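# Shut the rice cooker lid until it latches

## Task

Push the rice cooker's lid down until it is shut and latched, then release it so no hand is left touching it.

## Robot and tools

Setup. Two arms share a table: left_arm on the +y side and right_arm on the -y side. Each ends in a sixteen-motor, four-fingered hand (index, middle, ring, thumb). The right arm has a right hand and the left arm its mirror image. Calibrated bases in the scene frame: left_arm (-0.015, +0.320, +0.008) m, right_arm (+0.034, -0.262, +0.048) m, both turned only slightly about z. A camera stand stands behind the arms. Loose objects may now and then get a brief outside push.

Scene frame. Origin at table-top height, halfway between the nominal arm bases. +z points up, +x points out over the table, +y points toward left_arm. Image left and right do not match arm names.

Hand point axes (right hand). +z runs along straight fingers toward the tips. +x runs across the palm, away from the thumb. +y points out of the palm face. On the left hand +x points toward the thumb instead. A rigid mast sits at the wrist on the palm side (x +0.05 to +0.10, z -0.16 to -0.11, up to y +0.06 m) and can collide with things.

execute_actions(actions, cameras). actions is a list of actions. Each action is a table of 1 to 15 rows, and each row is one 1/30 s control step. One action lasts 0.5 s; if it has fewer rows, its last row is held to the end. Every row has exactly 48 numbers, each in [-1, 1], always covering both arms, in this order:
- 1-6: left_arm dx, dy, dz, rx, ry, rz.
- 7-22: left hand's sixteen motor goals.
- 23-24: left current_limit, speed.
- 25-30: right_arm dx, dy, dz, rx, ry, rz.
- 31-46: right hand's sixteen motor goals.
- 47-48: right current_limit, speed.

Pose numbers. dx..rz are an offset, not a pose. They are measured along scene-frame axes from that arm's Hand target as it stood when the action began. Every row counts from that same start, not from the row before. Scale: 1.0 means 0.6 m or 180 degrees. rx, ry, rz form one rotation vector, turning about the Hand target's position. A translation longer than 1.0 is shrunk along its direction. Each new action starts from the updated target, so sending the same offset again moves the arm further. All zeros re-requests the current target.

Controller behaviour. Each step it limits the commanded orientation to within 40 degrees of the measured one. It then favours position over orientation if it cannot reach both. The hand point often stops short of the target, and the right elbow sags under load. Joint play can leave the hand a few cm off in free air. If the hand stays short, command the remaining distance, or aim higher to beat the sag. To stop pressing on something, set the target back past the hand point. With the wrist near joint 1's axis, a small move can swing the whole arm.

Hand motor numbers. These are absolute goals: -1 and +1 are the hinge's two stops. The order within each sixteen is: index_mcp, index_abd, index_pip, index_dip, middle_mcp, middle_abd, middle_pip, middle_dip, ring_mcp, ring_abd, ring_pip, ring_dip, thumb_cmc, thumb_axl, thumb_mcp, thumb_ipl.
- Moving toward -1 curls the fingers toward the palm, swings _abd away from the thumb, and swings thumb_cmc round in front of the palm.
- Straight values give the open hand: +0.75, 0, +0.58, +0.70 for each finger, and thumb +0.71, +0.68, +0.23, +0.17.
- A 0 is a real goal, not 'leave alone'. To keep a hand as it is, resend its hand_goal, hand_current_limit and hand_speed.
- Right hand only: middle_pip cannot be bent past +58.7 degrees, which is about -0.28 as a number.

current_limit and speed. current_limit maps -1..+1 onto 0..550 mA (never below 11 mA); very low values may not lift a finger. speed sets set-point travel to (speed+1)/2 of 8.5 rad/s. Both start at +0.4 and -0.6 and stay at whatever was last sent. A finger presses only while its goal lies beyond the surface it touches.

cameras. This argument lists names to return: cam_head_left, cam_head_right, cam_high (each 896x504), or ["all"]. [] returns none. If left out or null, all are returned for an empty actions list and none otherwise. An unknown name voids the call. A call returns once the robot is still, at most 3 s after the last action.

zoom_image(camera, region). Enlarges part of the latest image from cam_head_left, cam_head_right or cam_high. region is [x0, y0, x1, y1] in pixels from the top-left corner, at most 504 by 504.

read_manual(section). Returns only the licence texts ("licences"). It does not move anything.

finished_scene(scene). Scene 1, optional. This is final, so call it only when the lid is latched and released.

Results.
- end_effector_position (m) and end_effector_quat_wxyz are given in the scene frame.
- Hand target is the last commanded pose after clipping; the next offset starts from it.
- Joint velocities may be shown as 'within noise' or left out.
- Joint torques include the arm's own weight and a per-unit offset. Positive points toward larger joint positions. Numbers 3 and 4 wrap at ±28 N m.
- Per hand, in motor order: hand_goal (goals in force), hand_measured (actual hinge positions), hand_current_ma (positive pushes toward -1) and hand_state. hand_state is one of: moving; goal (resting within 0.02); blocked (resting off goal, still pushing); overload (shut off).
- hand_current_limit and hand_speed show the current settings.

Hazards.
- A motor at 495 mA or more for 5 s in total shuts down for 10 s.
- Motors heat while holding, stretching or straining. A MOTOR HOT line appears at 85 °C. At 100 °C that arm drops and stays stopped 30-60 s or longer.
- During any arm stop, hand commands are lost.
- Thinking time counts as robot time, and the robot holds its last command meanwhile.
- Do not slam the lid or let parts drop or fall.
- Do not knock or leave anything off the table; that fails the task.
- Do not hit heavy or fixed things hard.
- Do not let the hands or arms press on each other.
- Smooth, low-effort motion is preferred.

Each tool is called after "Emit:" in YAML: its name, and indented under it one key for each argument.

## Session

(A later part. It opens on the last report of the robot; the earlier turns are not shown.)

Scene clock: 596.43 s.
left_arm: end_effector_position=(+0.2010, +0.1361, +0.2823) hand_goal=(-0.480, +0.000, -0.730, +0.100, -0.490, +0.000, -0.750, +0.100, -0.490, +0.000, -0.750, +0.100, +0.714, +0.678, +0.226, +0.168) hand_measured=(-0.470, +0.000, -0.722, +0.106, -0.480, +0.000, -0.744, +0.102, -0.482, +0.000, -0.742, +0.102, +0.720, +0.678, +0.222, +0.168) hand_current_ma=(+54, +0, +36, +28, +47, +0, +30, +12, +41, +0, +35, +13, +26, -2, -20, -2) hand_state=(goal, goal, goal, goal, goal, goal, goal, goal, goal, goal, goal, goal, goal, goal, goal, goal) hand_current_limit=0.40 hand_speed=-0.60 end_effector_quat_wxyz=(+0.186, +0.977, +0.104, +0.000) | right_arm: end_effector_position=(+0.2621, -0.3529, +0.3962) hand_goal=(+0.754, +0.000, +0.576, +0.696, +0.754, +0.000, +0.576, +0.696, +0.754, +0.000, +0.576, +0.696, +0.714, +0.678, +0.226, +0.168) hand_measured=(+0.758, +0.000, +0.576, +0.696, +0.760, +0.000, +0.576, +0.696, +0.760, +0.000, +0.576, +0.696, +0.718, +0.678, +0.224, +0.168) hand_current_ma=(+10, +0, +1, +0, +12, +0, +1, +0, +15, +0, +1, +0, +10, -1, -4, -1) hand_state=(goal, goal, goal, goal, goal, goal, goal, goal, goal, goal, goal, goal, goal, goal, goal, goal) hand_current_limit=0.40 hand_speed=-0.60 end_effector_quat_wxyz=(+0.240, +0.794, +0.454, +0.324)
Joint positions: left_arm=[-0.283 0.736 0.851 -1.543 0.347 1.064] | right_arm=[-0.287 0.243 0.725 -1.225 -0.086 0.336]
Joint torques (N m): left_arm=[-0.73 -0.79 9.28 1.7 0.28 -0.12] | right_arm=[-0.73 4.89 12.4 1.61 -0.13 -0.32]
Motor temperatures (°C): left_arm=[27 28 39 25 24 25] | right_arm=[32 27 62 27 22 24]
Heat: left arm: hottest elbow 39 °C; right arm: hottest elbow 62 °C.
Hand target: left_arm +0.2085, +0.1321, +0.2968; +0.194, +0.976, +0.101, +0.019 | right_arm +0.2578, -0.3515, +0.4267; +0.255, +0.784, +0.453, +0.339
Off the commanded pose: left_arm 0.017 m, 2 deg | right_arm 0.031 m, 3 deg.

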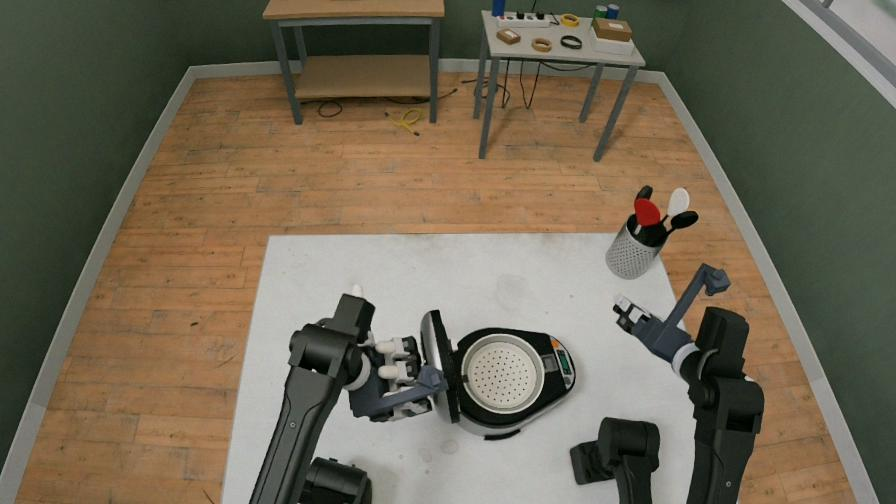

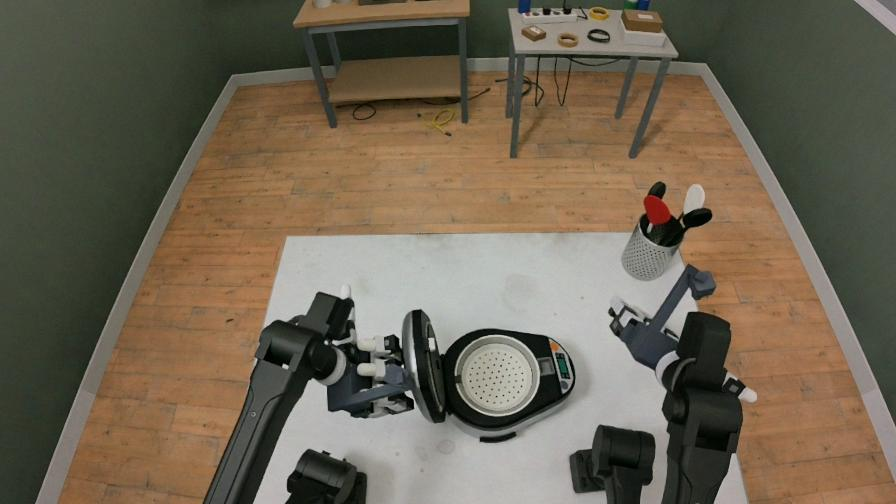

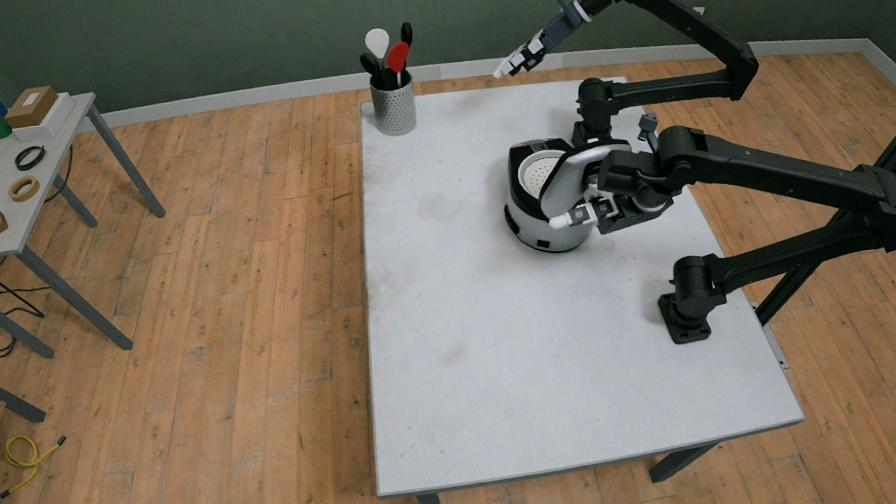

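Emit:
execute_actions:
  actions:
    - [[0,-0.017,0,0,0,0,-0.48,0,-0.73,0.1,-0.49,0,-0.75,0.1,-0.49,0,-0.75,0.1,0.714,0.678,0.226,0.168,0.4,-0.6,0,0,0,0,0,0,0.754,0,0.576,0.696,0.754,0,0.576,0.696,0.754,0,0.576,0.696,0.714,0.678,0.226,0.168,0.4,-0.6],[0,-0.0333,0,0,0,0,-0.48,0,-0.73,0.1,-0.49,0,-0.75,0.1,-0.49,0,-0.75,0.1,0.714,0.678,0.226,0.168,0.4,-0.6,0,0,0,0,0,0,0.754,0,0.576,0.696,0.754,0,0.576,0.696,0.754,0,0.576,0.696,0.714,0.678,0.226,0.168,0.4,-0.6]]
    - [[0,-0.0333,0,0,0,0,-0.48,0,-0.73,0.1,-0.49,0,-0.75,0.1,-0.49,0,-0.75,0.1,0.714,0.678,0.226,0.168,0.4,-0.6,0,0,0,0,0,0,0.754,0,0.576,0.696,0.754,0,0.576,0.696,0.754,0,0.576,0.696,0.714,0.678,0.226,0.168,0.4,-0.6]]
  cameras: ["all"]

Emit:
zoom_image:
  camera: "cam_head_left"
  region: [340, 290, 500, 440]

Emit:
zoom_image:
  camera: "cam_high"
  region: [500, 110, 700, 270]

Scene clock: 626.27 s.
left_arm: end_effector_position=(+0.2025, +0.1031, +0.2903) hand_goal=(-0.480, +0.000, -0.730, +0.100, -0.490, +0.000, -0.750, +0.100, -0.490, +0.000, -0.750, +0.100, +0.714, +0.678, +0.226, +0.168) hand_measured=(-0.484, +0.000, -0.714, +0.106, -0.482, +0.000, -0.742, +0.102, -0.482, +0.000, -0.742, +0.102, +0.722, +0.678, +0.222, +0.168) hand_current_ma=(-22, +0, +74, +28, +36, +0, +34, +12, +41, +0, +35, +13, +37, -2, -20, -2) hand_state=(goal, goal, goal, goal, goal, goal, goal, goal, goal, goal, goal, goal, goal, goal, goal, goal) hand_current_limit=0.40 hand_speed=-0.60 end_effector_quat_wxyz=(+0.192, +0.975, +0.104, +0.023) | right_arm: end_effector_position=(+0.2621, -0.3529, +0.3962) hand_goal=(+0.754, +0.000, +0.576, +0.696, +0.754, +0.000, +0.576, +0.696, +0.754, +0.000, +0.576, +0.696, +0.714, +0.678, +0.226, +0.168) hand_measured=(+0.758, +0.000, +0.576, +0.696, +0.760, +0.000, +0.576, +0.696, +0.760, +0.000, +0.576, +0.696, +0.718, +0.678, +0.224, +0.168) hand_current_ma=(+10, +0, +1, +0, +12, +0, +1, +0, +15, +0, +1, +0, +10, -1, -4, -1) hand_state=(goal, goal, goal, goal, goal, goal, goal, goal, goal, goal, goal, goal, goal, goal, goal, goal) hand_current_limit=0.40 hand_speed=-0.60 end_effector_quat_wxyz=(+0.240, +0.794, +0.454, +0.324)
Joint positions: left_arm=[-0.464 0.731 0.858 -1.445 0.301 0.867] | right_arm=[-0.287 0.243 0.725 -1.225 -0.086 0.336]
Joint torques (N m): left_arm=[-1.2 1.26 9.59 1.33 0.29 -0.11] | right_arm=[-0.85 4.84 12.42 1.61 -0.14 -0.33]
Motor temperatures (°C): left_arm=[27 27 41 25 24 25] | right_arm=[32 27 63 27 22 24]
Heat: left arm: hottest elbow 41 °C; right arm: hottest elbow 63 °C.
Hand target: left_arm +0.2085, +0.0921, +0.2968; +0.194, +0.976, +0.101, +0.019 | right_arm +0.2578, -0.3515, +0.4267; +0.255, +0.784, +0.453, +0.339
Off the commanded pose: left_arm 0.014 m, 1 deg | right_arm 0.031 m, 3 deg.

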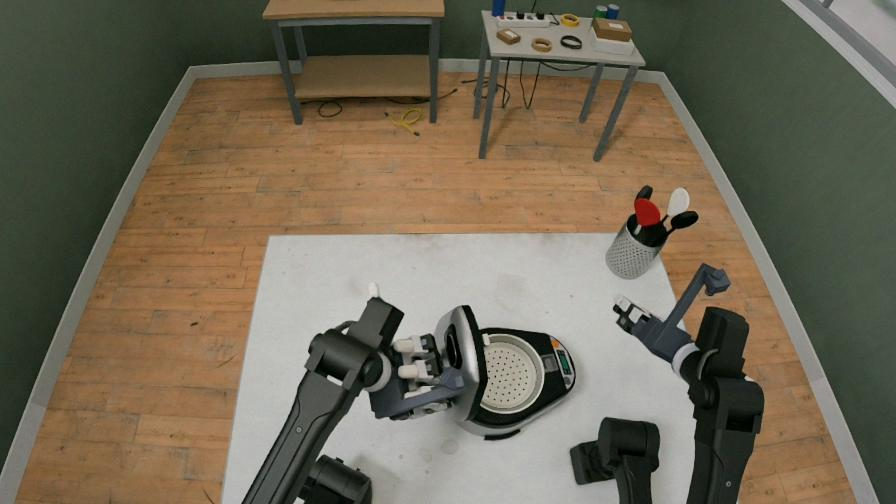

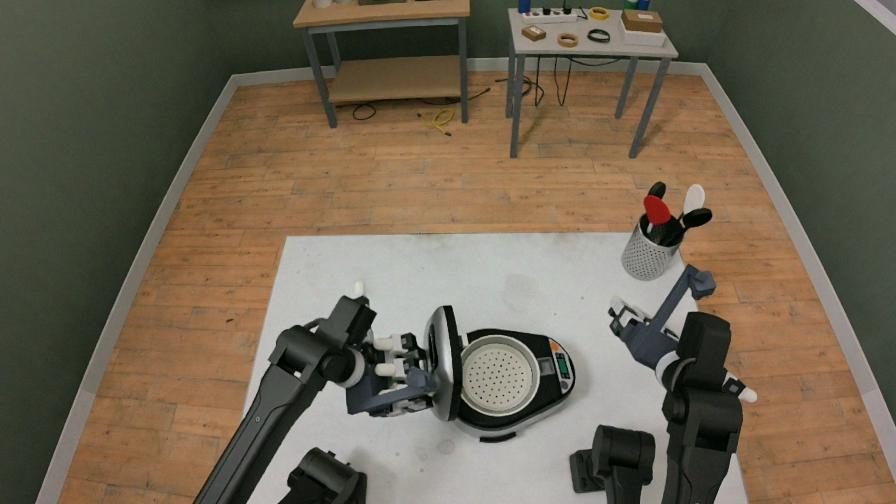

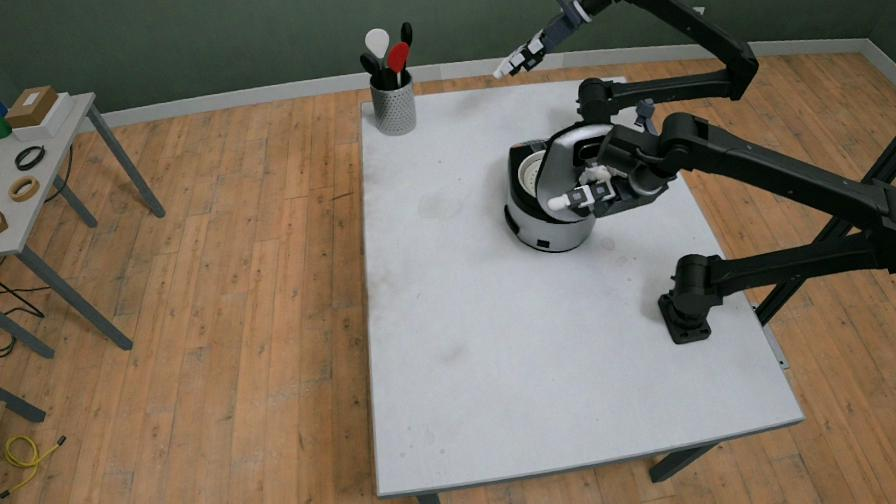

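Scaled by 3.150.

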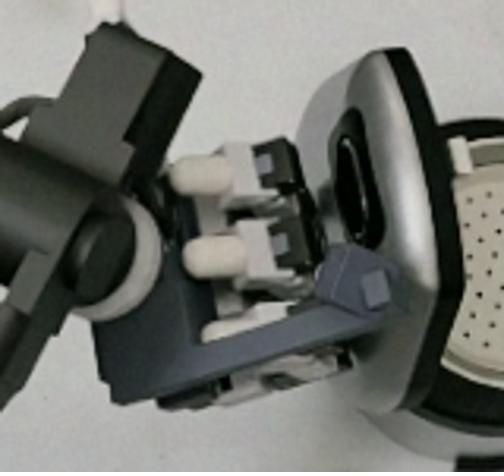

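Scaled by 2.520.

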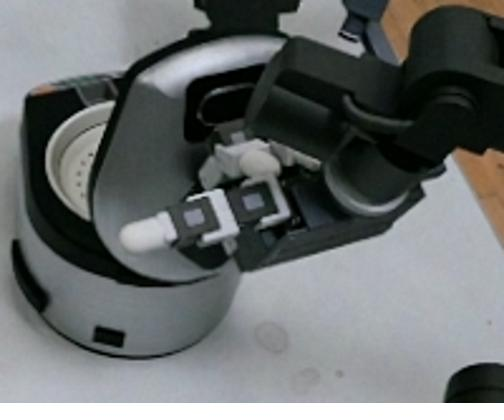

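Emit:
execute_actions:
  actions:
    - [[0,-0.0233,0,0,0,0,-0.48,0,-0.73,0.1,-0.49,0,-0.75,0.1,-0.49,0,-0.75,0.1,0.714,0.678,0.226,0.168,0.4,-0.6,0,0,0,0,0,0,0.754,0,0.576,0.696,0.754,0,0.576,0.696,0.754,0,0.576,0.696,0.714,0.678,0.226,0.168,0.4,-0.6],[0,-0.045,0,0,0,0,-0.48,0,-0.73,0.1,-0.49,0,-0.75,0.1,-0.49,0,-0.75,0.1,0.714,0.678,0.226,0.168,0.4,-0.6,0,0,0,0,0,0,0.754,0,0.576,0.696,0.754,0,0.576,0.696,0.754,0,0.576,0.696,0.714,0.678,0.226,0.168,0.4,-0.6]]
    - [[0,-0.05,0,0,0,0,-0.48,0,-0.73,0.1,-0.49,0,-0.75,0.1,-0.49,0,-0.75,0.1,0.714,0.678,0.226,0.168,0.4,-0.6,0,0,0,0,0,0,0.754,0,0.576,0.696,0.754,0,0.576,0.696,0.754,0,0.576,0.696,0.714,0.678,0.226,0.168,0.4,-0.6]]
  cameras: ["all"]

Emit:
zoom_image:
  camera: "cam_head_left"
  region: [380, 280, 600, 450]

Emit:
zoom_image:
  camera: "cam_high"
  region: [480, 90, 680, 270]

Scene clock: 665.43 s.
left_arm: end_effector_position=(+0.2003, +0.0457, +0.2784) hand_goal=(-0.480, +0.000, -0.730, +0.100, -0.490, +0.000, -0.750, +0.100, -0.490, +0.000, -0.750, +0.100, +0.714, +0.678, +0.226, +0.168) hand_measured=(-0.484, +0.000, -0.714, +0.106, -0.482, +0.000, -0.742, +0.102, -0.482, +0.000, -0.742, +0.102, +0.724, +0.678, +0.222, +0.168) hand_current_ma=(-23, +0, +76, +25, +42, +0, +33, +12, +40, +0, +35, +13, +45, -2, -20, -2) hand_state=(goal, goal, goal, goal, goal, goal, goal, goal, goal, goal, goal, goal, goal, goal, goal, goal) hand_current_limit=0.40 hand_speed=-0.60 end_effector_quat_wxyz=(+0.183, +0.978, +0.098, +0.008) | right_arm: end_effector_position=(+0.2621, -0.3529, +0.3962) hand_goal=(+0.754, +0.000, +0.576, +0.696, +0.754, +0.000, +0.576, +0.696, +0.754, +0.000, +0.576, +0.696, +0.714, +0.678, +0.226, +0.168) hand_measured=(+0.758, +0.000, +0.576, +0.696, +0.760, +0.000, +0.576, +0.696, +0.760, +0.000, +0.576, +0.696, +0.718, +0.678, +0.224, +0.168) hand_current_ma=(+10, +0, +1, +0, +12, +0, +1, +0, +15, +0, +1, +0, +10, -1, -4, -1) hand_state=(goal, goal, goal, goal, goal, goal, goal, goal, goal, goal, goal, goal, goal, goal, goal, goal) hand_current_limit=0.40 hand_speed=-0.60 end_effector_quat_wxyz=(+0.240, +0.794, +0.454, +0.324)
Joint positions: left_arm=[-0.7 0.829 0.876 -1.339 0.244 0.649] | right_arm=[-0.287 0.243 0.725 -1.225 -0.086 0.336]
Joint torques (N m): left_arm=[-0.32 -1.03 10.74 1.52 -0.02 -0.19] | right_arm=[-0.73 4.84 12.41 1.61 -0.14 -0.33]
Motor temperatures (°C): left_arm=[27 27 41 25 24 25] | right_arm=[31 26 63 27 22 24]
Heat: left arm: hottest elbow 41 °C; right arm: hottest elbow 63 °C.
Hand target: left_arm +0.2085, +0.0351, +0.2968; +0.194, +0.976, +0.101, +0.019 | right_arm +0.2578, -0.3515, +0.4267; +0.255, +0.784, +0.453, +0.339
Off the commanded pose: left_arm 0.023 m, 2 deg | right_arm 0.031 m, 3 deg.

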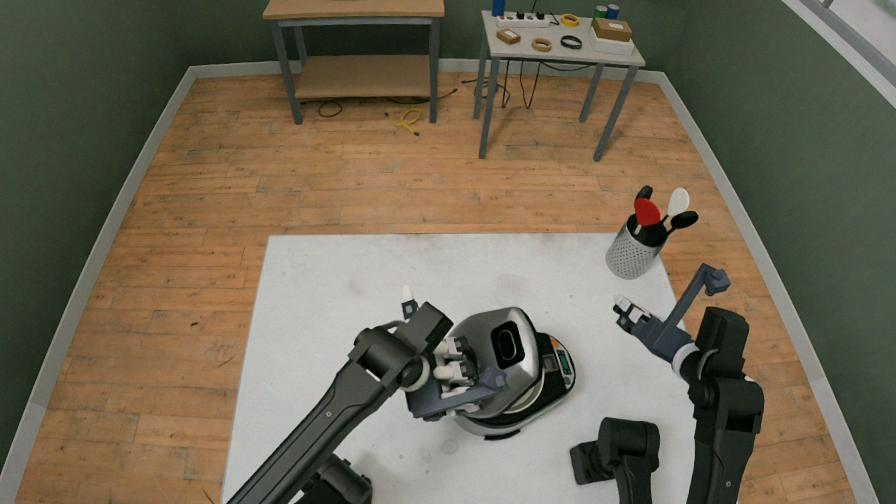

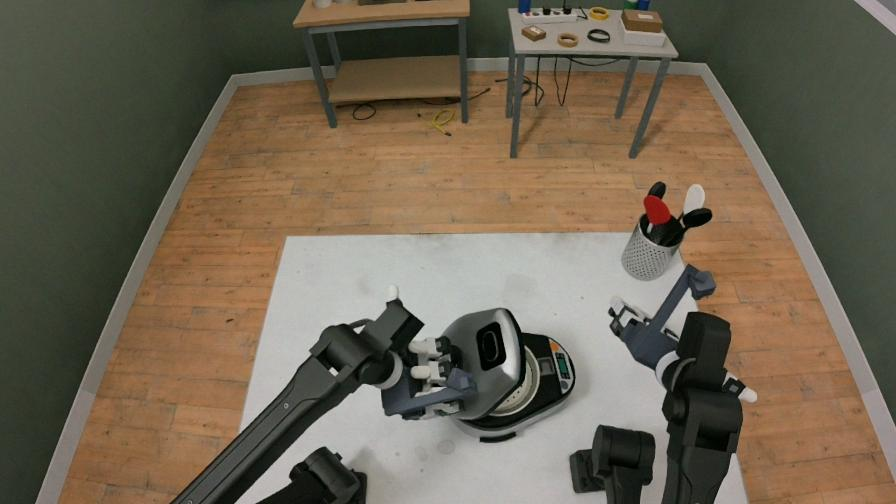

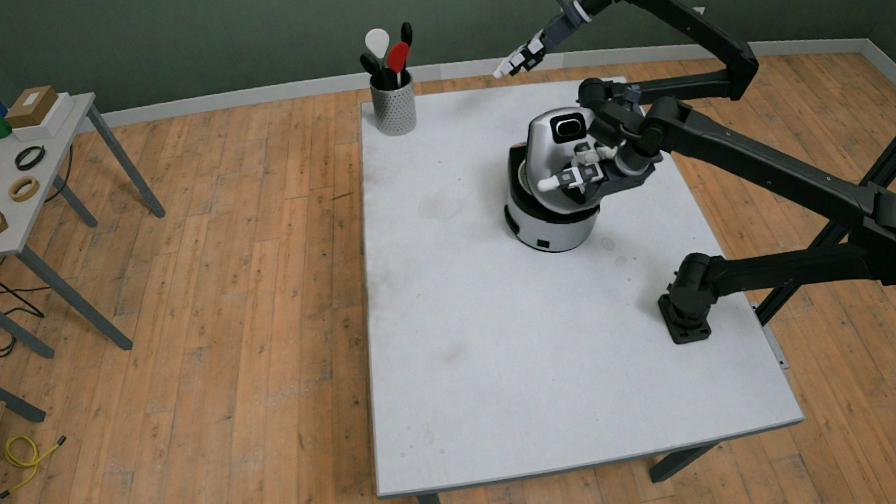

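Scaled by 2.291.

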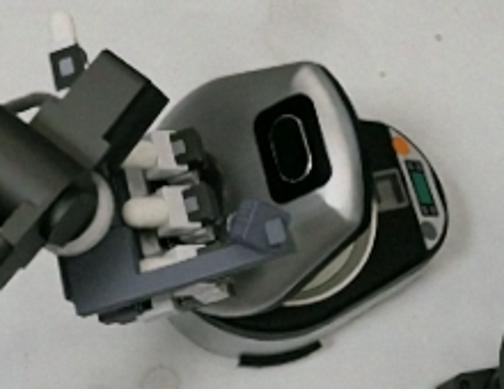

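Scaled by 2.520.

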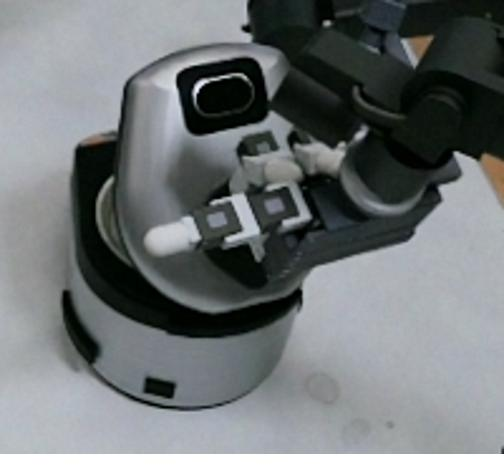

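Emit:
execute_actions:
  actions:
    - [[0.005,-0.042,0,0,0,0,-0.48,0,-0.73,0.1,-0.49,0,-0.75,0.1,-0.49,0,-0.75,0.1,0.714,0.678,0.226,0.168,0.4,-0.6,0,0,0,0,0,0,0.754,0,0.576,0.696,0.754,0,0.576,0.696,0.754,0,0.576,0.696,0.714,0.678,0.226,0.168,0.4,-0.6],[0.015,-0.0817,0,0,0,0,-0.48,0,-0.73,0.1,-0.49,0,-0.75,0.1,-0.49,0,-0.75,0.1,0.714,0.678,0.226,0.168,0.4,-0.6,0,0,0,0,0,0,0.754,0,0.576,0.696,0.754,0,0.576,0.696,0.754,0,0.576,0.696,0.714,0.678,0.226,0.168,0.4,-0.6]]
    - [[0.005,-0.0733,-0.0133,0.0598,0.0125,0,-0.48,0,-0.73,0.1,-0.49,0,-0.75,0.1,-0.49,0,-0.75,0.1,0.714,0.678,0.226,0.168,0.4,-0.6,0,0,0,0,0,0,0.754,0,0.576,0.696,0.754,0,0.576,0.696,0.754,0,0.576,0.696,0.714,0.678,0.226,0.168,0.4,-0.6]]
  cameras: ["all"]

Emit:
zoom_image:
  camera: "cam_head_left"
  region: [380, 280, 600, 450]

Emit:
zoom_image:
  camera: "cam_high"
  region: [480, 90, 680, 270]

Scene clock: 711.53 s.
left_arm: end_effector_position=(+0.2109, -0.0452, +0.2620) hand_goal=(-0.480, +0.000, -0.730, +0.100, -0.490, +0.000, -0.750, +0.100, -0.490, +0.000, -0.750, +0.100, +0.714, +0.678, +0.226, +0.168) hand_measured=(-0.476, +0.000, -0.718, +0.106, -0.482, +0.000, -0.744, +0.102, -0.482, +0.000, -0.742, +0.102, +0.720, +0.678, +0.222, +0.168) hand_current_ma=(+18, +0, +60, +25, +44, +0, +32, +12, +40, +0, +35, +13, +30, -2, -20, -2) hand_state=(goal, goal, goal, goal, goal, goal, goal, goal, goal, goal, goal, goal, goal, goal, goal, goal) hand_current_limit=0.40 hand_speed=-0.60 end_effector_quat_wxyz=(+0.081, +0.992, +0.094, -0.001) | right_arm: end_effector_position=(+0.2621, -0.3529, +0.3962) hand_goal=(+0.754, +0.000, +0.576, +0.696, +0.754, +0.000, +0.576, +0.696, +0.754, +0.000, +0.576, +0.696, +0.714, +0.678, +0.226, +0.168) hand_measured=(+0.758, +0.000, +0.576, +0.696, +0.760, +0.000, +0.576, +0.696, +0.760, +0.000, +0.576, +0.696, +0.718, +0.678, +0.224, +0.168) hand_current_ma=(+10, +0, +1, +0, +12, +0, +1, +0, +15, +0, +1, +0, +10, -1, -4, -1) hand_state=(goal, goal, goal, goal, goal, goal, goal, goal, goal, goal, goal, goal, goal, goal, goal, goal) hand_current_limit=0.40 hand_speed=-0.60 end_effector_quat_wxyz=(+0.240, +0.794, +0.454, +0.324)
Joint positions: left_arm=[-0.96 1.144 1.097 -1.385 0.083 0.428] | right_arm=[-0.287 0.243 0.725 -1.225 -0.086 0.336]
Joint torques (N m): left_arm=[0.09 -6.18 11.84 0.51 -0.01 -0.15] | right_arm=[-0.73 4.95 12.41 1.59 -0.13 -0.33]
Motor temperatures (°C): left_arm=[26 27 42 25 24 25] | right_arm=[31 26 64 27 22 24]
Heat: left arm: hottest elbow 42 °C; right arm: hottest elbow 64 °C.
Hand target: left_arm +0.2205, -0.0579, +0.2888; +0.099, +0.990, +0.102, +0.009 | right_arm +0.2578, -0.3515, +0.4267; +0.255, +0.784, +0.453, +0.339
Off the commanded pose: left_arm 0.031 m, 3 deg | right_arm 0.031 m, 3 deg.

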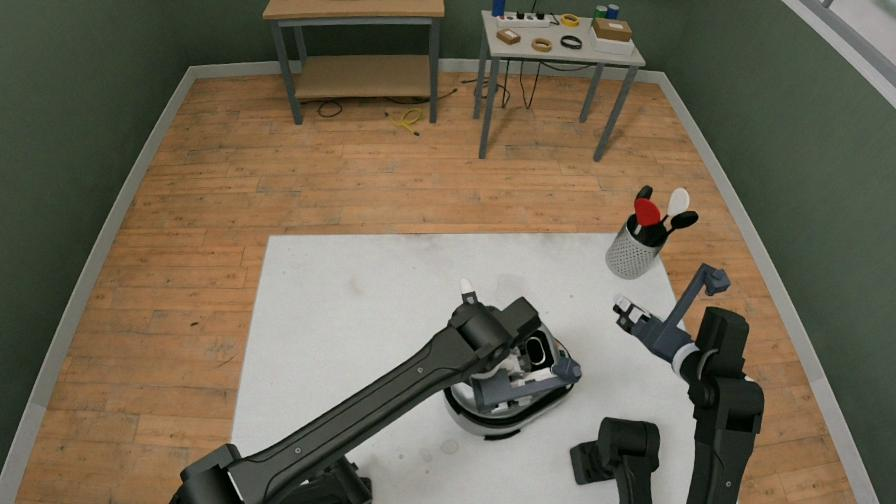

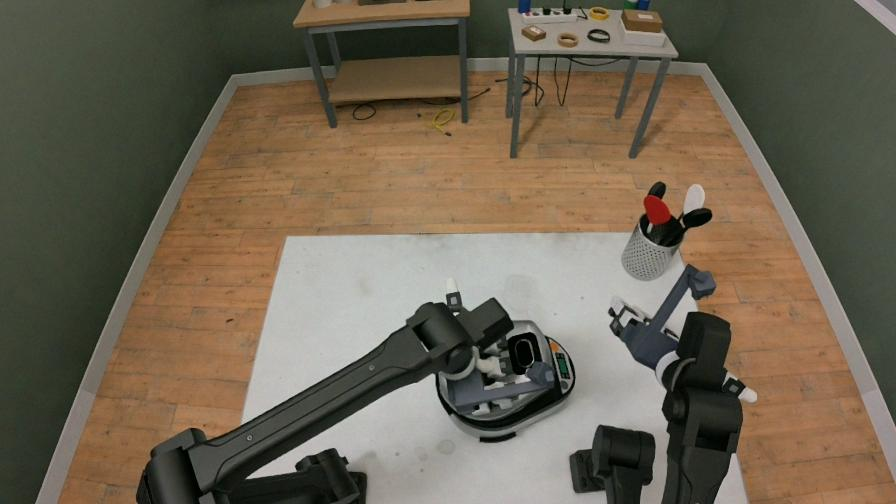

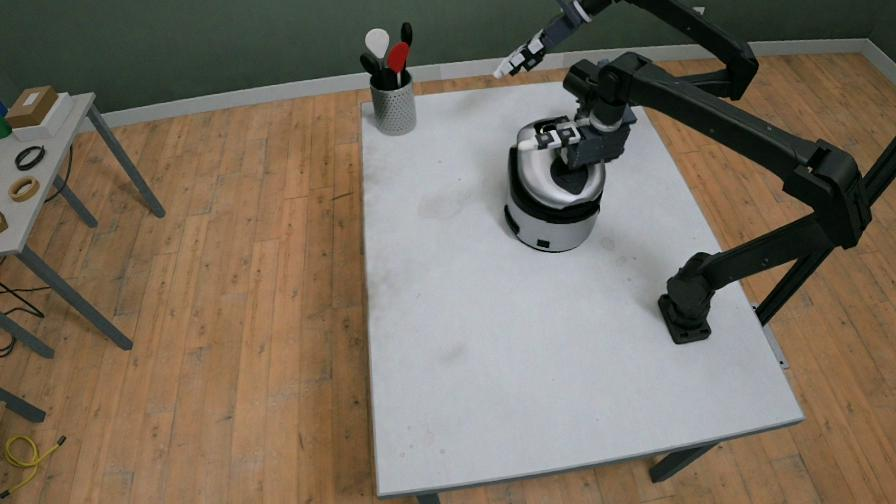

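Scaled by 2.291.

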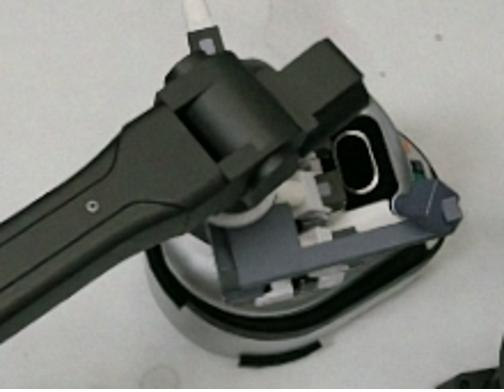

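Scaled by 2.520.

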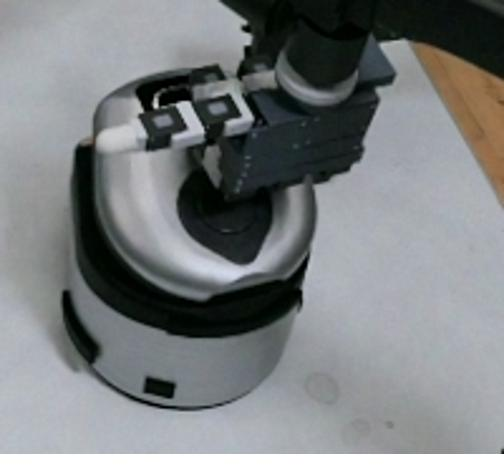

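Emit:
execute_actions:
  actions:
    - [[0.01,-0.03,-0.02,0.03,0.006,0,-0.48,0,-0.73,0.1,-0.49,0,-0.75,0.1,-0.49,0,-0.75,0.1,0.714,0.678,0.226,0.168,0.4,-0.6,0,0,0,0,0,0,0.754,0,0.576,0.696,0.754,0,0.576,0.696,0.754,0,0.576,0.696,0.714,0.678,0.226,0.168,0.4,-0.6],[0.019,-0.057,-0.045,0.0598,0.0125,0,-0.48,0,-0.73,0.1,-0.49,0,-0.75,0.1,-0.49,0,-0.75,0.1,0.714,0.678,0.226,0.168,0.4,-0.6,0,0,0,0,0,0,0.754,0,0.576,0.696,0.754,0,0.576,0.696,0.754,0,0.576,0.696,0.714,0.678,0.226,0.168,0.4,-0.6]]
    - [[0,0,-0.03,0,0,0,-0.48,0,-0.73,0.1,-0.49,0,-0.75,0.1,-0.49,0,-0.75,0.1,0.714,0.678,0.226,0.168,0.4,-0.6,0,0,0,0,0,0,0.754,0,0.576,0.696,0.754,0,0.576,0.696,0.754,0,0.576,0.696,0.714,0.678,0.226,0.168,0.4,-0.6]]
  cameras: ["all"]

Emit:
zoom_image:
  camera: "cam_head_left"
  region: [400, 280, 620, 450]

Emit:
zoom_image:
  camera: "cam_high"
  region: [480, 90, 680, 270]

Scene clock: 723.83 s.
left_arm: end_effector_position=(+0.2263, -0.0799, +0.2360) hand_goal=(-0.480, +0.000, -0.730, +0.100, -0.490, +0.000, -0.750, +0.100, -0.490, +0.000, -0.750, +0.100, +0.714, +0.678, +0.226, +0.168) hand_measured=(-0.476, +0.000, -0.718, +0.106, -0.482, +0.000, -0.744, +0.102, -0.482, +0.000, -0.742, +0.102, +0.718, +0.678, +0.222, +0.168) hand_current_ma=(+18, +0, +57, +25, +44, +0, +32, +12, +40, +0, +35, +13, +18, -2, -20, -2) hand_state=(goal, goal, goal, goal, goal, goal, goal, goal, goal, goal, goal, goal, goal, goal, goal, goal) hand_current_limit=0.40 hand_speed=-0.60 end_effector_quat_wxyz=(-0.011, +0.995, +0.097, -0.007) | right_arm: end_effector_position=(+0.2621, -0.3529, +0.3962) hand_goal=(+0.754, +0.000, +0.576, +0.696, +0.754, +0.000, +0.576, +0.696, +0.754, +0.000, +0.576, +0.696, +0.714, +0.678, +0.226, +0.168) hand_measured=(+0.758, +0.000, +0.576, +0.696, +0.760, +0.000, +0.576, +0.696, +0.760, +0.000, +0.576, +0.696, +0.718, +0.678, +0.224, +0.168) hand_current_ma=(+10, +0, +1, +0, +12, +0, +1, +0, +15, +0, +1, +0, +10, -1, -4, -1) hand_state=(goal, goal, goal, goal, goal, goal, goal, goal, goal, goal, goal, goal, goal, goal, goal, goal) hand_current_limit=0.40 hand_speed=-0.60 end_effector_quat_wxyz=(+0.240, +0.794, +0.454, +0.324)
Joint positions: left_arm=[-1.016 1.351 1.253 -1.499 0.003 0.372] | right_arm=[-0.287 0.243 0.725 -1.225 -0.086 0.336]
Joint torques (N m): left_arm=[-0.44 -8.64 8.69 1.28 -0.08 -0.15] | right_arm=[-0.73 4.89 12.4 1.62 -0.13 -0.33]
Motor temperatures (°C): left_arm=[26 27 45 25 24 25] | right_arm=[31 26 64 27 22 24]
Heat: left arm: hottest elbow 45 °C; right arm: hottest elbow 64 °C.
Hand target: left_arm +0.2319, -0.0921, +0.2438; +0.004, +0.995, +0.103, -0.001 | right_arm +0.2578, -0.3515, +0.4267; +0.255, +0.784, +0.453, +0.339
Off the commanded pose: left_arm 0.015 m, 2 deg | right_arm 0.031 m, 3 deg.

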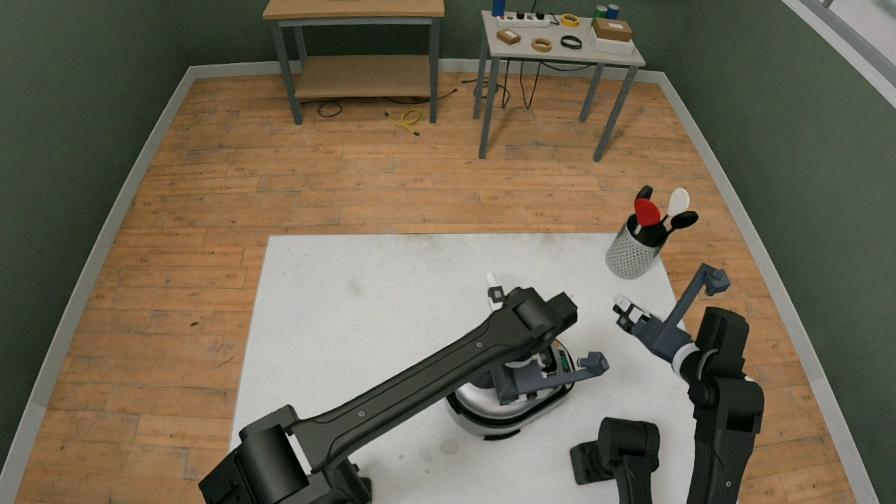

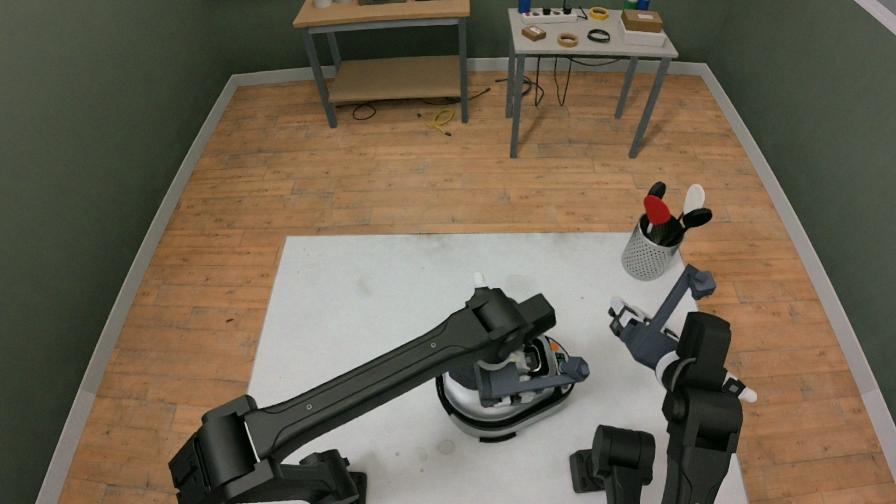

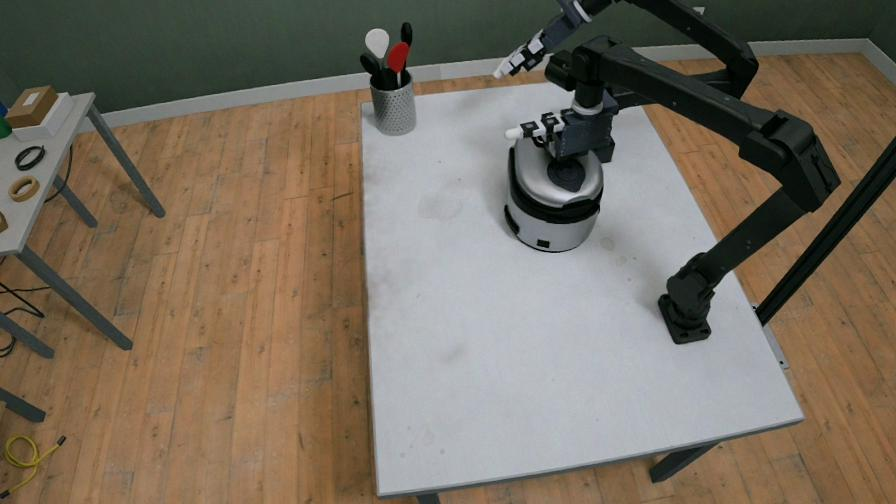

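Scaled by 2.291.

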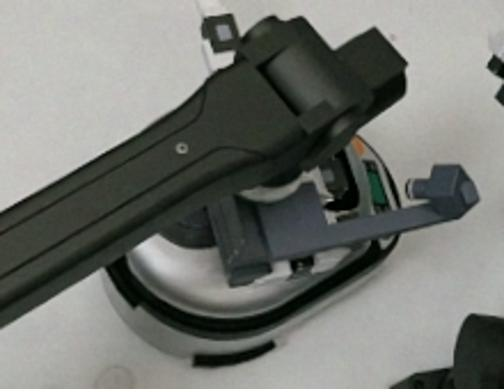

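Scaled by 2.520.

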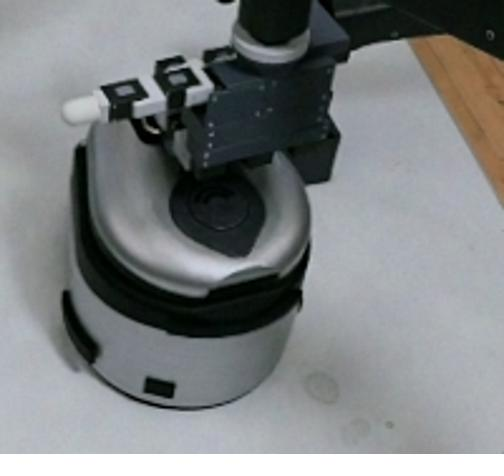

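Emit:
execute_actions:
  actions:
    - [[0,-0.008,-0.017,0,0,0,-0.48,0,-0.73,0.1,-0.49,0,-0.75,0.1,-0.49,0,-0.75,0.1,0.714,0.678,0.226,0.168,0.4,-0.6,0,0,0,0,0,0,0.754,0,0.576,0.696,0.754,0,0.576,0.696,0.754,0,0.576,0.696,0.714,0.678,0.226,0.168,0.4,-0.6],[0,-0.0083,-0.0333,0,0,0,-0.48,0,-0.73,0.1,-0.49,0,-0.75,0.1,-0.49,0,-0.75,0.1,0.714,0.678,0.226,0.168,0.4,-0.6,0,0,0,0,0,0,0.754,0,0.576,0.696,0.754,0,0.576,0.696,0.754,0,0.576,0.696,0.714,0.678,0.226,0.168,0.4,-0.6]]
  cameras: ["all"]

Emit:
zoom_image:
  camera: "cam_high"
  region: [480, 90, 680, 270]

Emit:
zoom_image:
  camera: "cam_head_left"
  region: [400, 280, 620, 450]

Scene clock: 736.43 s.
left_arm: end_effector_position=(+0.2329, -0.0908, +0.2344) hand_goal=(-0.480, +0.000, -0.730, +0.100, -0.490, +0.000, -0.750, +0.100, -0.490, +0.000, -0.750, +0.100, +0.714, +0.678, +0.226, +0.168) hand_measured=(-0.476, +0.000, -0.718, +0.106, -0.482, +0.000, -0.744, +0.102, -0.482, +0.000, -0.742, +0.102, +0.718, +0.678, +0.222, +0.168) hand_current_ma=(+24, +0, +57, +25, +43, +0, +32, +12, +40, +0, +35, +13, +18, -2, -20, -2) hand_state=(goal, goal, goal, goal, goal, goal, goal, goal, goal, goal, goal, goal, goal, goal, goal, goal) hand_current_limit=0.40 hand_speed=-0.60 end_effector_quat_wxyz=(+0.008, +0.995, +0.099, +0.002) | right_arm: end_effector_position=(+0.2621, -0.3529, +0.3962) hand_goal=(+0.754, +0.000, +0.576, +0.696, +0.754, +0.000, +0.576, +0.696, +0.754, +0.000, +0.576, +0.696, +0.714, +0.678, +0.226, +0.168) hand_measured=(+0.758, +0.000, +0.576, +0.696, +0.760, +0.000, +0.576, +0.696, +0.760, +0.000, +0.576, +0.696, +0.718, +0.678, +0.224, +0.168) hand_current_ma=(+10, +0, +1, +0, +12, +0, +1, +0, +15, +0, +1, +0, +10, -1, -4, -1) hand_state=(goal, goal, goal, goal, goal, goal, goal, goal, goal, goal, goal, goal, goal, goal, goal, goal) hand_current_limit=0.40 hand_speed=-0.60 end_effector_quat_wxyz=(+0.240, +0.794, +0.454, +0.324)
Joint positions: left_arm=[-1.018 1.359 1.247 -1.444 0.003 0.367] | right_arm=[-0.287 0.243 0.725 -1.225 -0.086 0.336]
Joint torques (N m): left_arm=[-0.56 -8.53 6.64 1.36 -0.08 -0.16] | right_arm=[-0.62 4.89 12.4 1.59 -0.13 -0.33]
Motor temperatures (°C): left_arm=[26 28 44 25 24 25] | right_arm=[31 26 64 27 22 24]
Heat: left arm: hottest elbow 44 °C; right arm: hottest elbow 64 °C.
Hand target: left_arm +0.2319, -0.0971, +0.2238; +0.004, +0.995, +0.103, -0.001 | right_arm +0.2578, -0.3515, +0.4267; +0.255, +0.784, +0.453, +0.339
Off the commanded pose: left_arm 0.012 m, 1 deg | right_arm 0.031 m, 3 deg.

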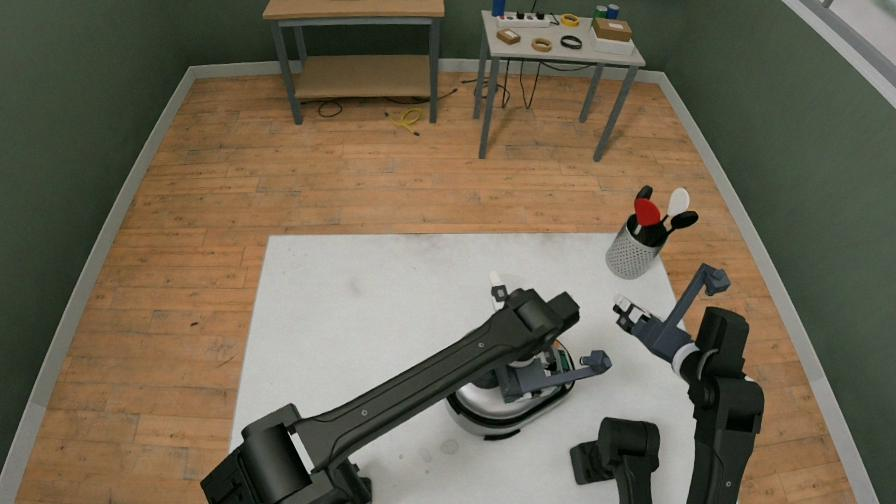

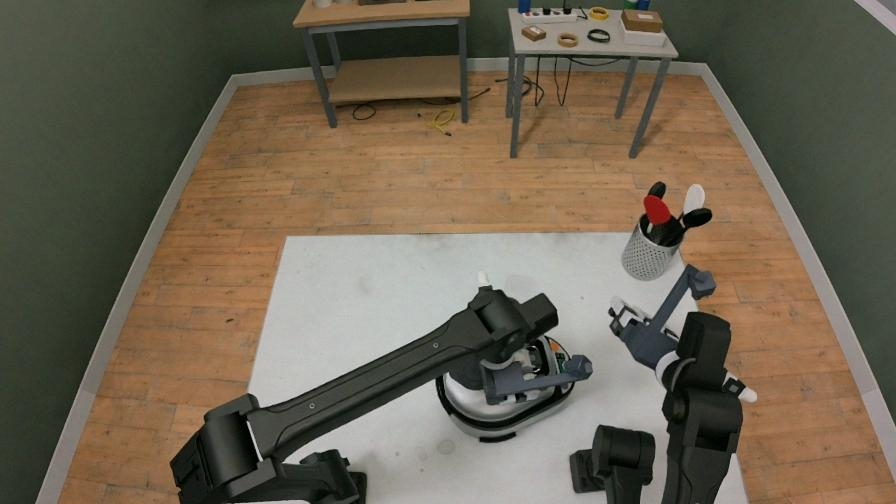

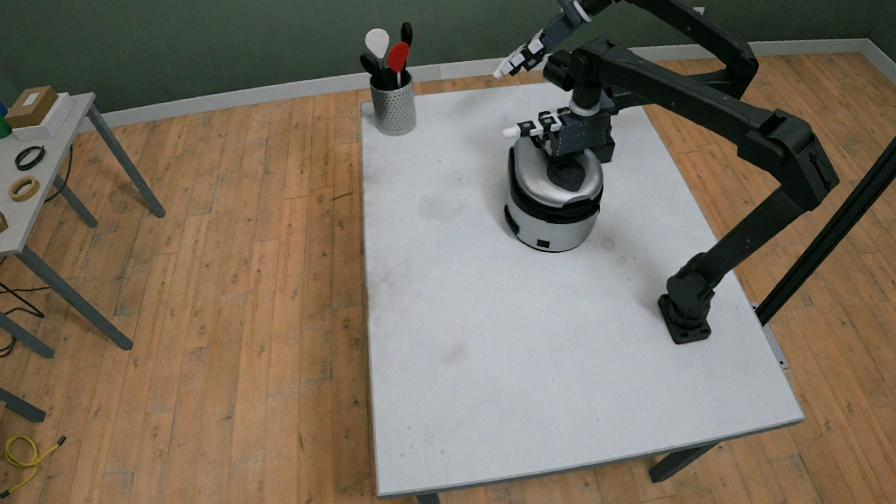

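Scaled by 2.520.

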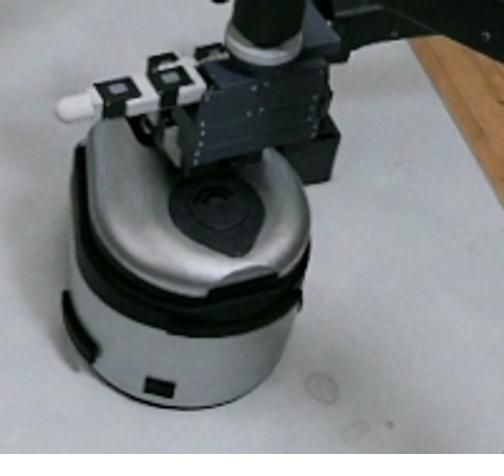

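Scaled by 2.291.

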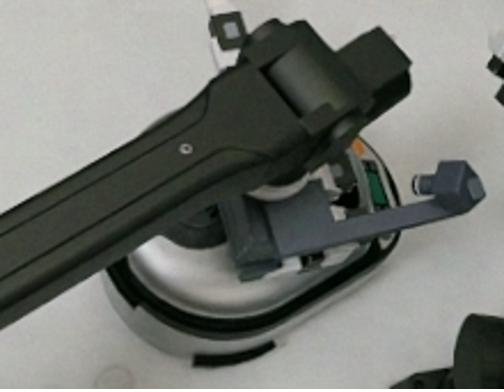

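Emit:
execute_actions:
  actions:
    - [[0,0,-0.017,0,0,0,-0.48,0,-0.73,0.1,-0.49,0,-0.75,0.1,-0.49,0,-0.75,0.1,0.714,0.678,0.226,0.168,0.4,-0.6,0,0,0,0,0,0,0.754,0,0.576,0.696,0.754,0,0.576,0.696,0.754,0,0.576,0.696,0.714,0.678,0.226,0.168,0.4,-0.6],[0,0,-0.0333,0,0,0,-0.48,0,-0.73,0.1,-0.49,0,-0.75,0.1,-0.49,0,-0.75,0.1,0.714,0.678,0.226,0.168,0.4,-0.6,0,0,0,0,0,0,0.754,0,0.576,0.696,0.754,0,0.576,0.696,0.754,0,0.576,0.696,0.714,0.678,0.226,0.168,0.4,-0.6]]
  cameras: ["cam_high","cam_head_right"]

Emit:
zoom_image:
  camera: "cam_high"
  region: [480, 90, 680, 270]

Emit:
zoom_image:
  camera: "cam_head_right"
  region: [400, 280, 620, 450]

Scene clock: 750.57 s.
left_arm: end_effector_position=(+0.2326, -0.0937, +0.2198) hand_goal=(-0.480, +0.000, -0.730, +0.100, -0.490, +0.000, -0.750, +0.100, -0.490, +0.000, -0.750, +0.100, +0.714, +0.678, +0.226, +0.168) hand_measured=(-0.478, +0.000, -0.718, +0.106, -0.484, +0.000, -0.742, +0.102, -0.482, +0.000, -0.742, +0.102, +0.718, +0.678, +0.222, +0.168) hand_current_ma=(+12, +0, +57, +25, +32, +0, +36, +12, +40, +0, +35, +13, +18, -2, -20, -2) hand_state=(goal, goal, goal, goal, goal, goal, goal, goal, goal, goal, goal, goal, goal, goal, goal, goal) hand_current_limit=0.40 hand_speed=-0.60 end_effector_quat_wxyz=(+0.013, +0.995, +0.097, +0.004) | right_arm: end_effector_position=(+0.2621, -0.3529, +0.3962) hand_goal=(+0.754, +0.000, +0.576, +0.696, +0.754, +0.000, +0.576, +0.696, +0.754, +0.000, +0.576, +0.696, +0.714, +0.678, +0.226, +0.168) hand_measured=(+0.758, +0.000, +0.576, +0.696, +0.760, +0.000, +0.576, +0.696, +0.760, +0.000, +0.576, +0.696, +0.718, +0.678, +0.224, +0.168) hand_current_ma=(+10, +0, +1, +0, +12, +0, +1, +0, +15, +0, +1, +0, +10, -1, -4, -1) hand_state=(goal, goal, goal, goal, goal, goal, goal, goal, goal, goal, goal, goal, goal, goal, goal, goal) hand_current_limit=0.40 hand_speed=-0.60 end_effector_quat_wxyz=(+0.240, +0.794, +0.454, +0.324)
Joint positions: left_arm=[-1.021 1.363 1.21 -1.392 0.005 0.367] | right_arm=[-0.287 0.243 0.725 -1.225 -0.086 0.336]
Joint torques (N m): left_arm=[-0.38 -8.41 6.06 1.37 -0.11 -0.13] | right_arm=[-0.73 4.84 12.44 1.65 -0.14 -0.33]
Motor temperatures (°C): left_arm=[26 28 42 25 23 25] | right_arm=[31 26 65 27 22 24]
Heat: left arm: hottest elbow 42 °C; right arm: hottest elbow 65 °C.
Hand target: left_arm +0.2319, -0.0971, +0.2038; +0.004, +0.995, +0.103, -0.001 | right_arm +0.2578, -0.3515, +0.4267; +0.255, +0.784, +0.453, +0.339
Off the commanded pose: left_arm 0.016 m, 1 deg | right_arm 0.031 m, 3 deg.
Images, in order (width x height): cam_head_right 896x504, cam_high 896x504.

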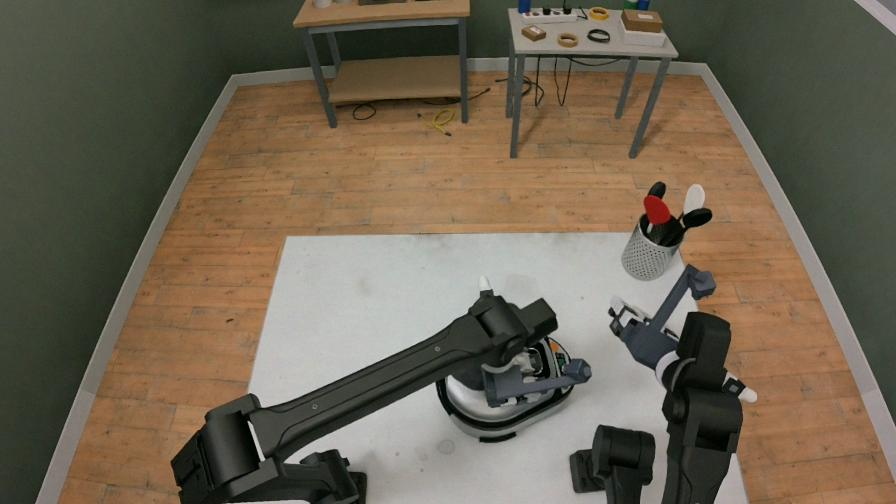

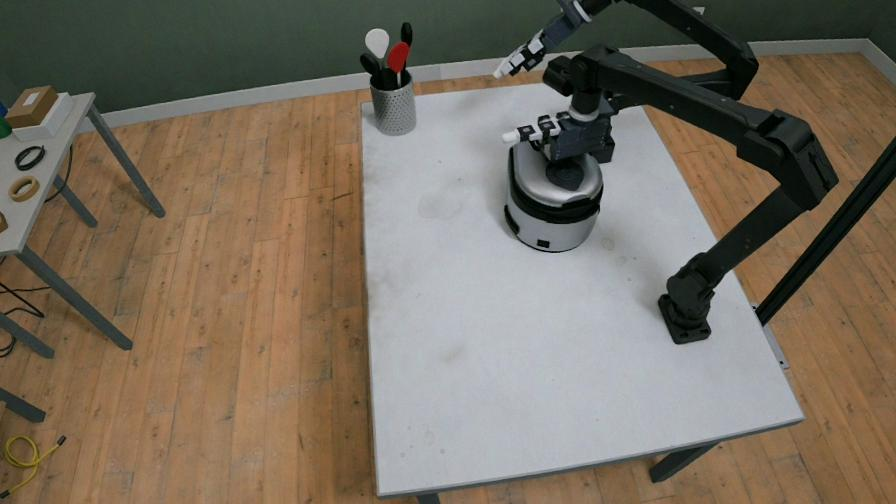

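Scaled by 2.520.

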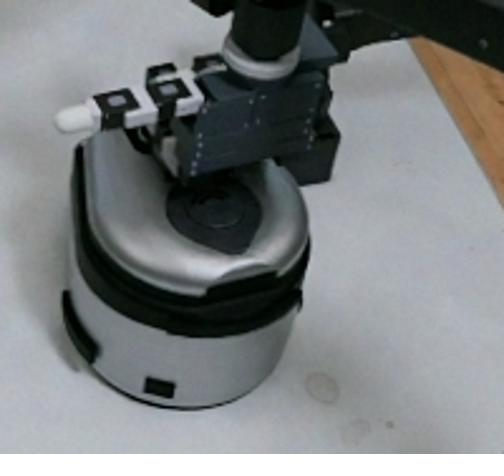

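Scaled by 2.291.

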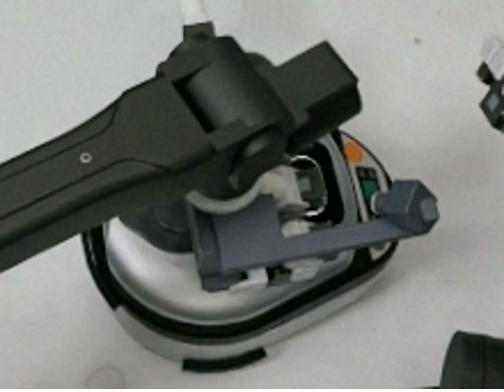

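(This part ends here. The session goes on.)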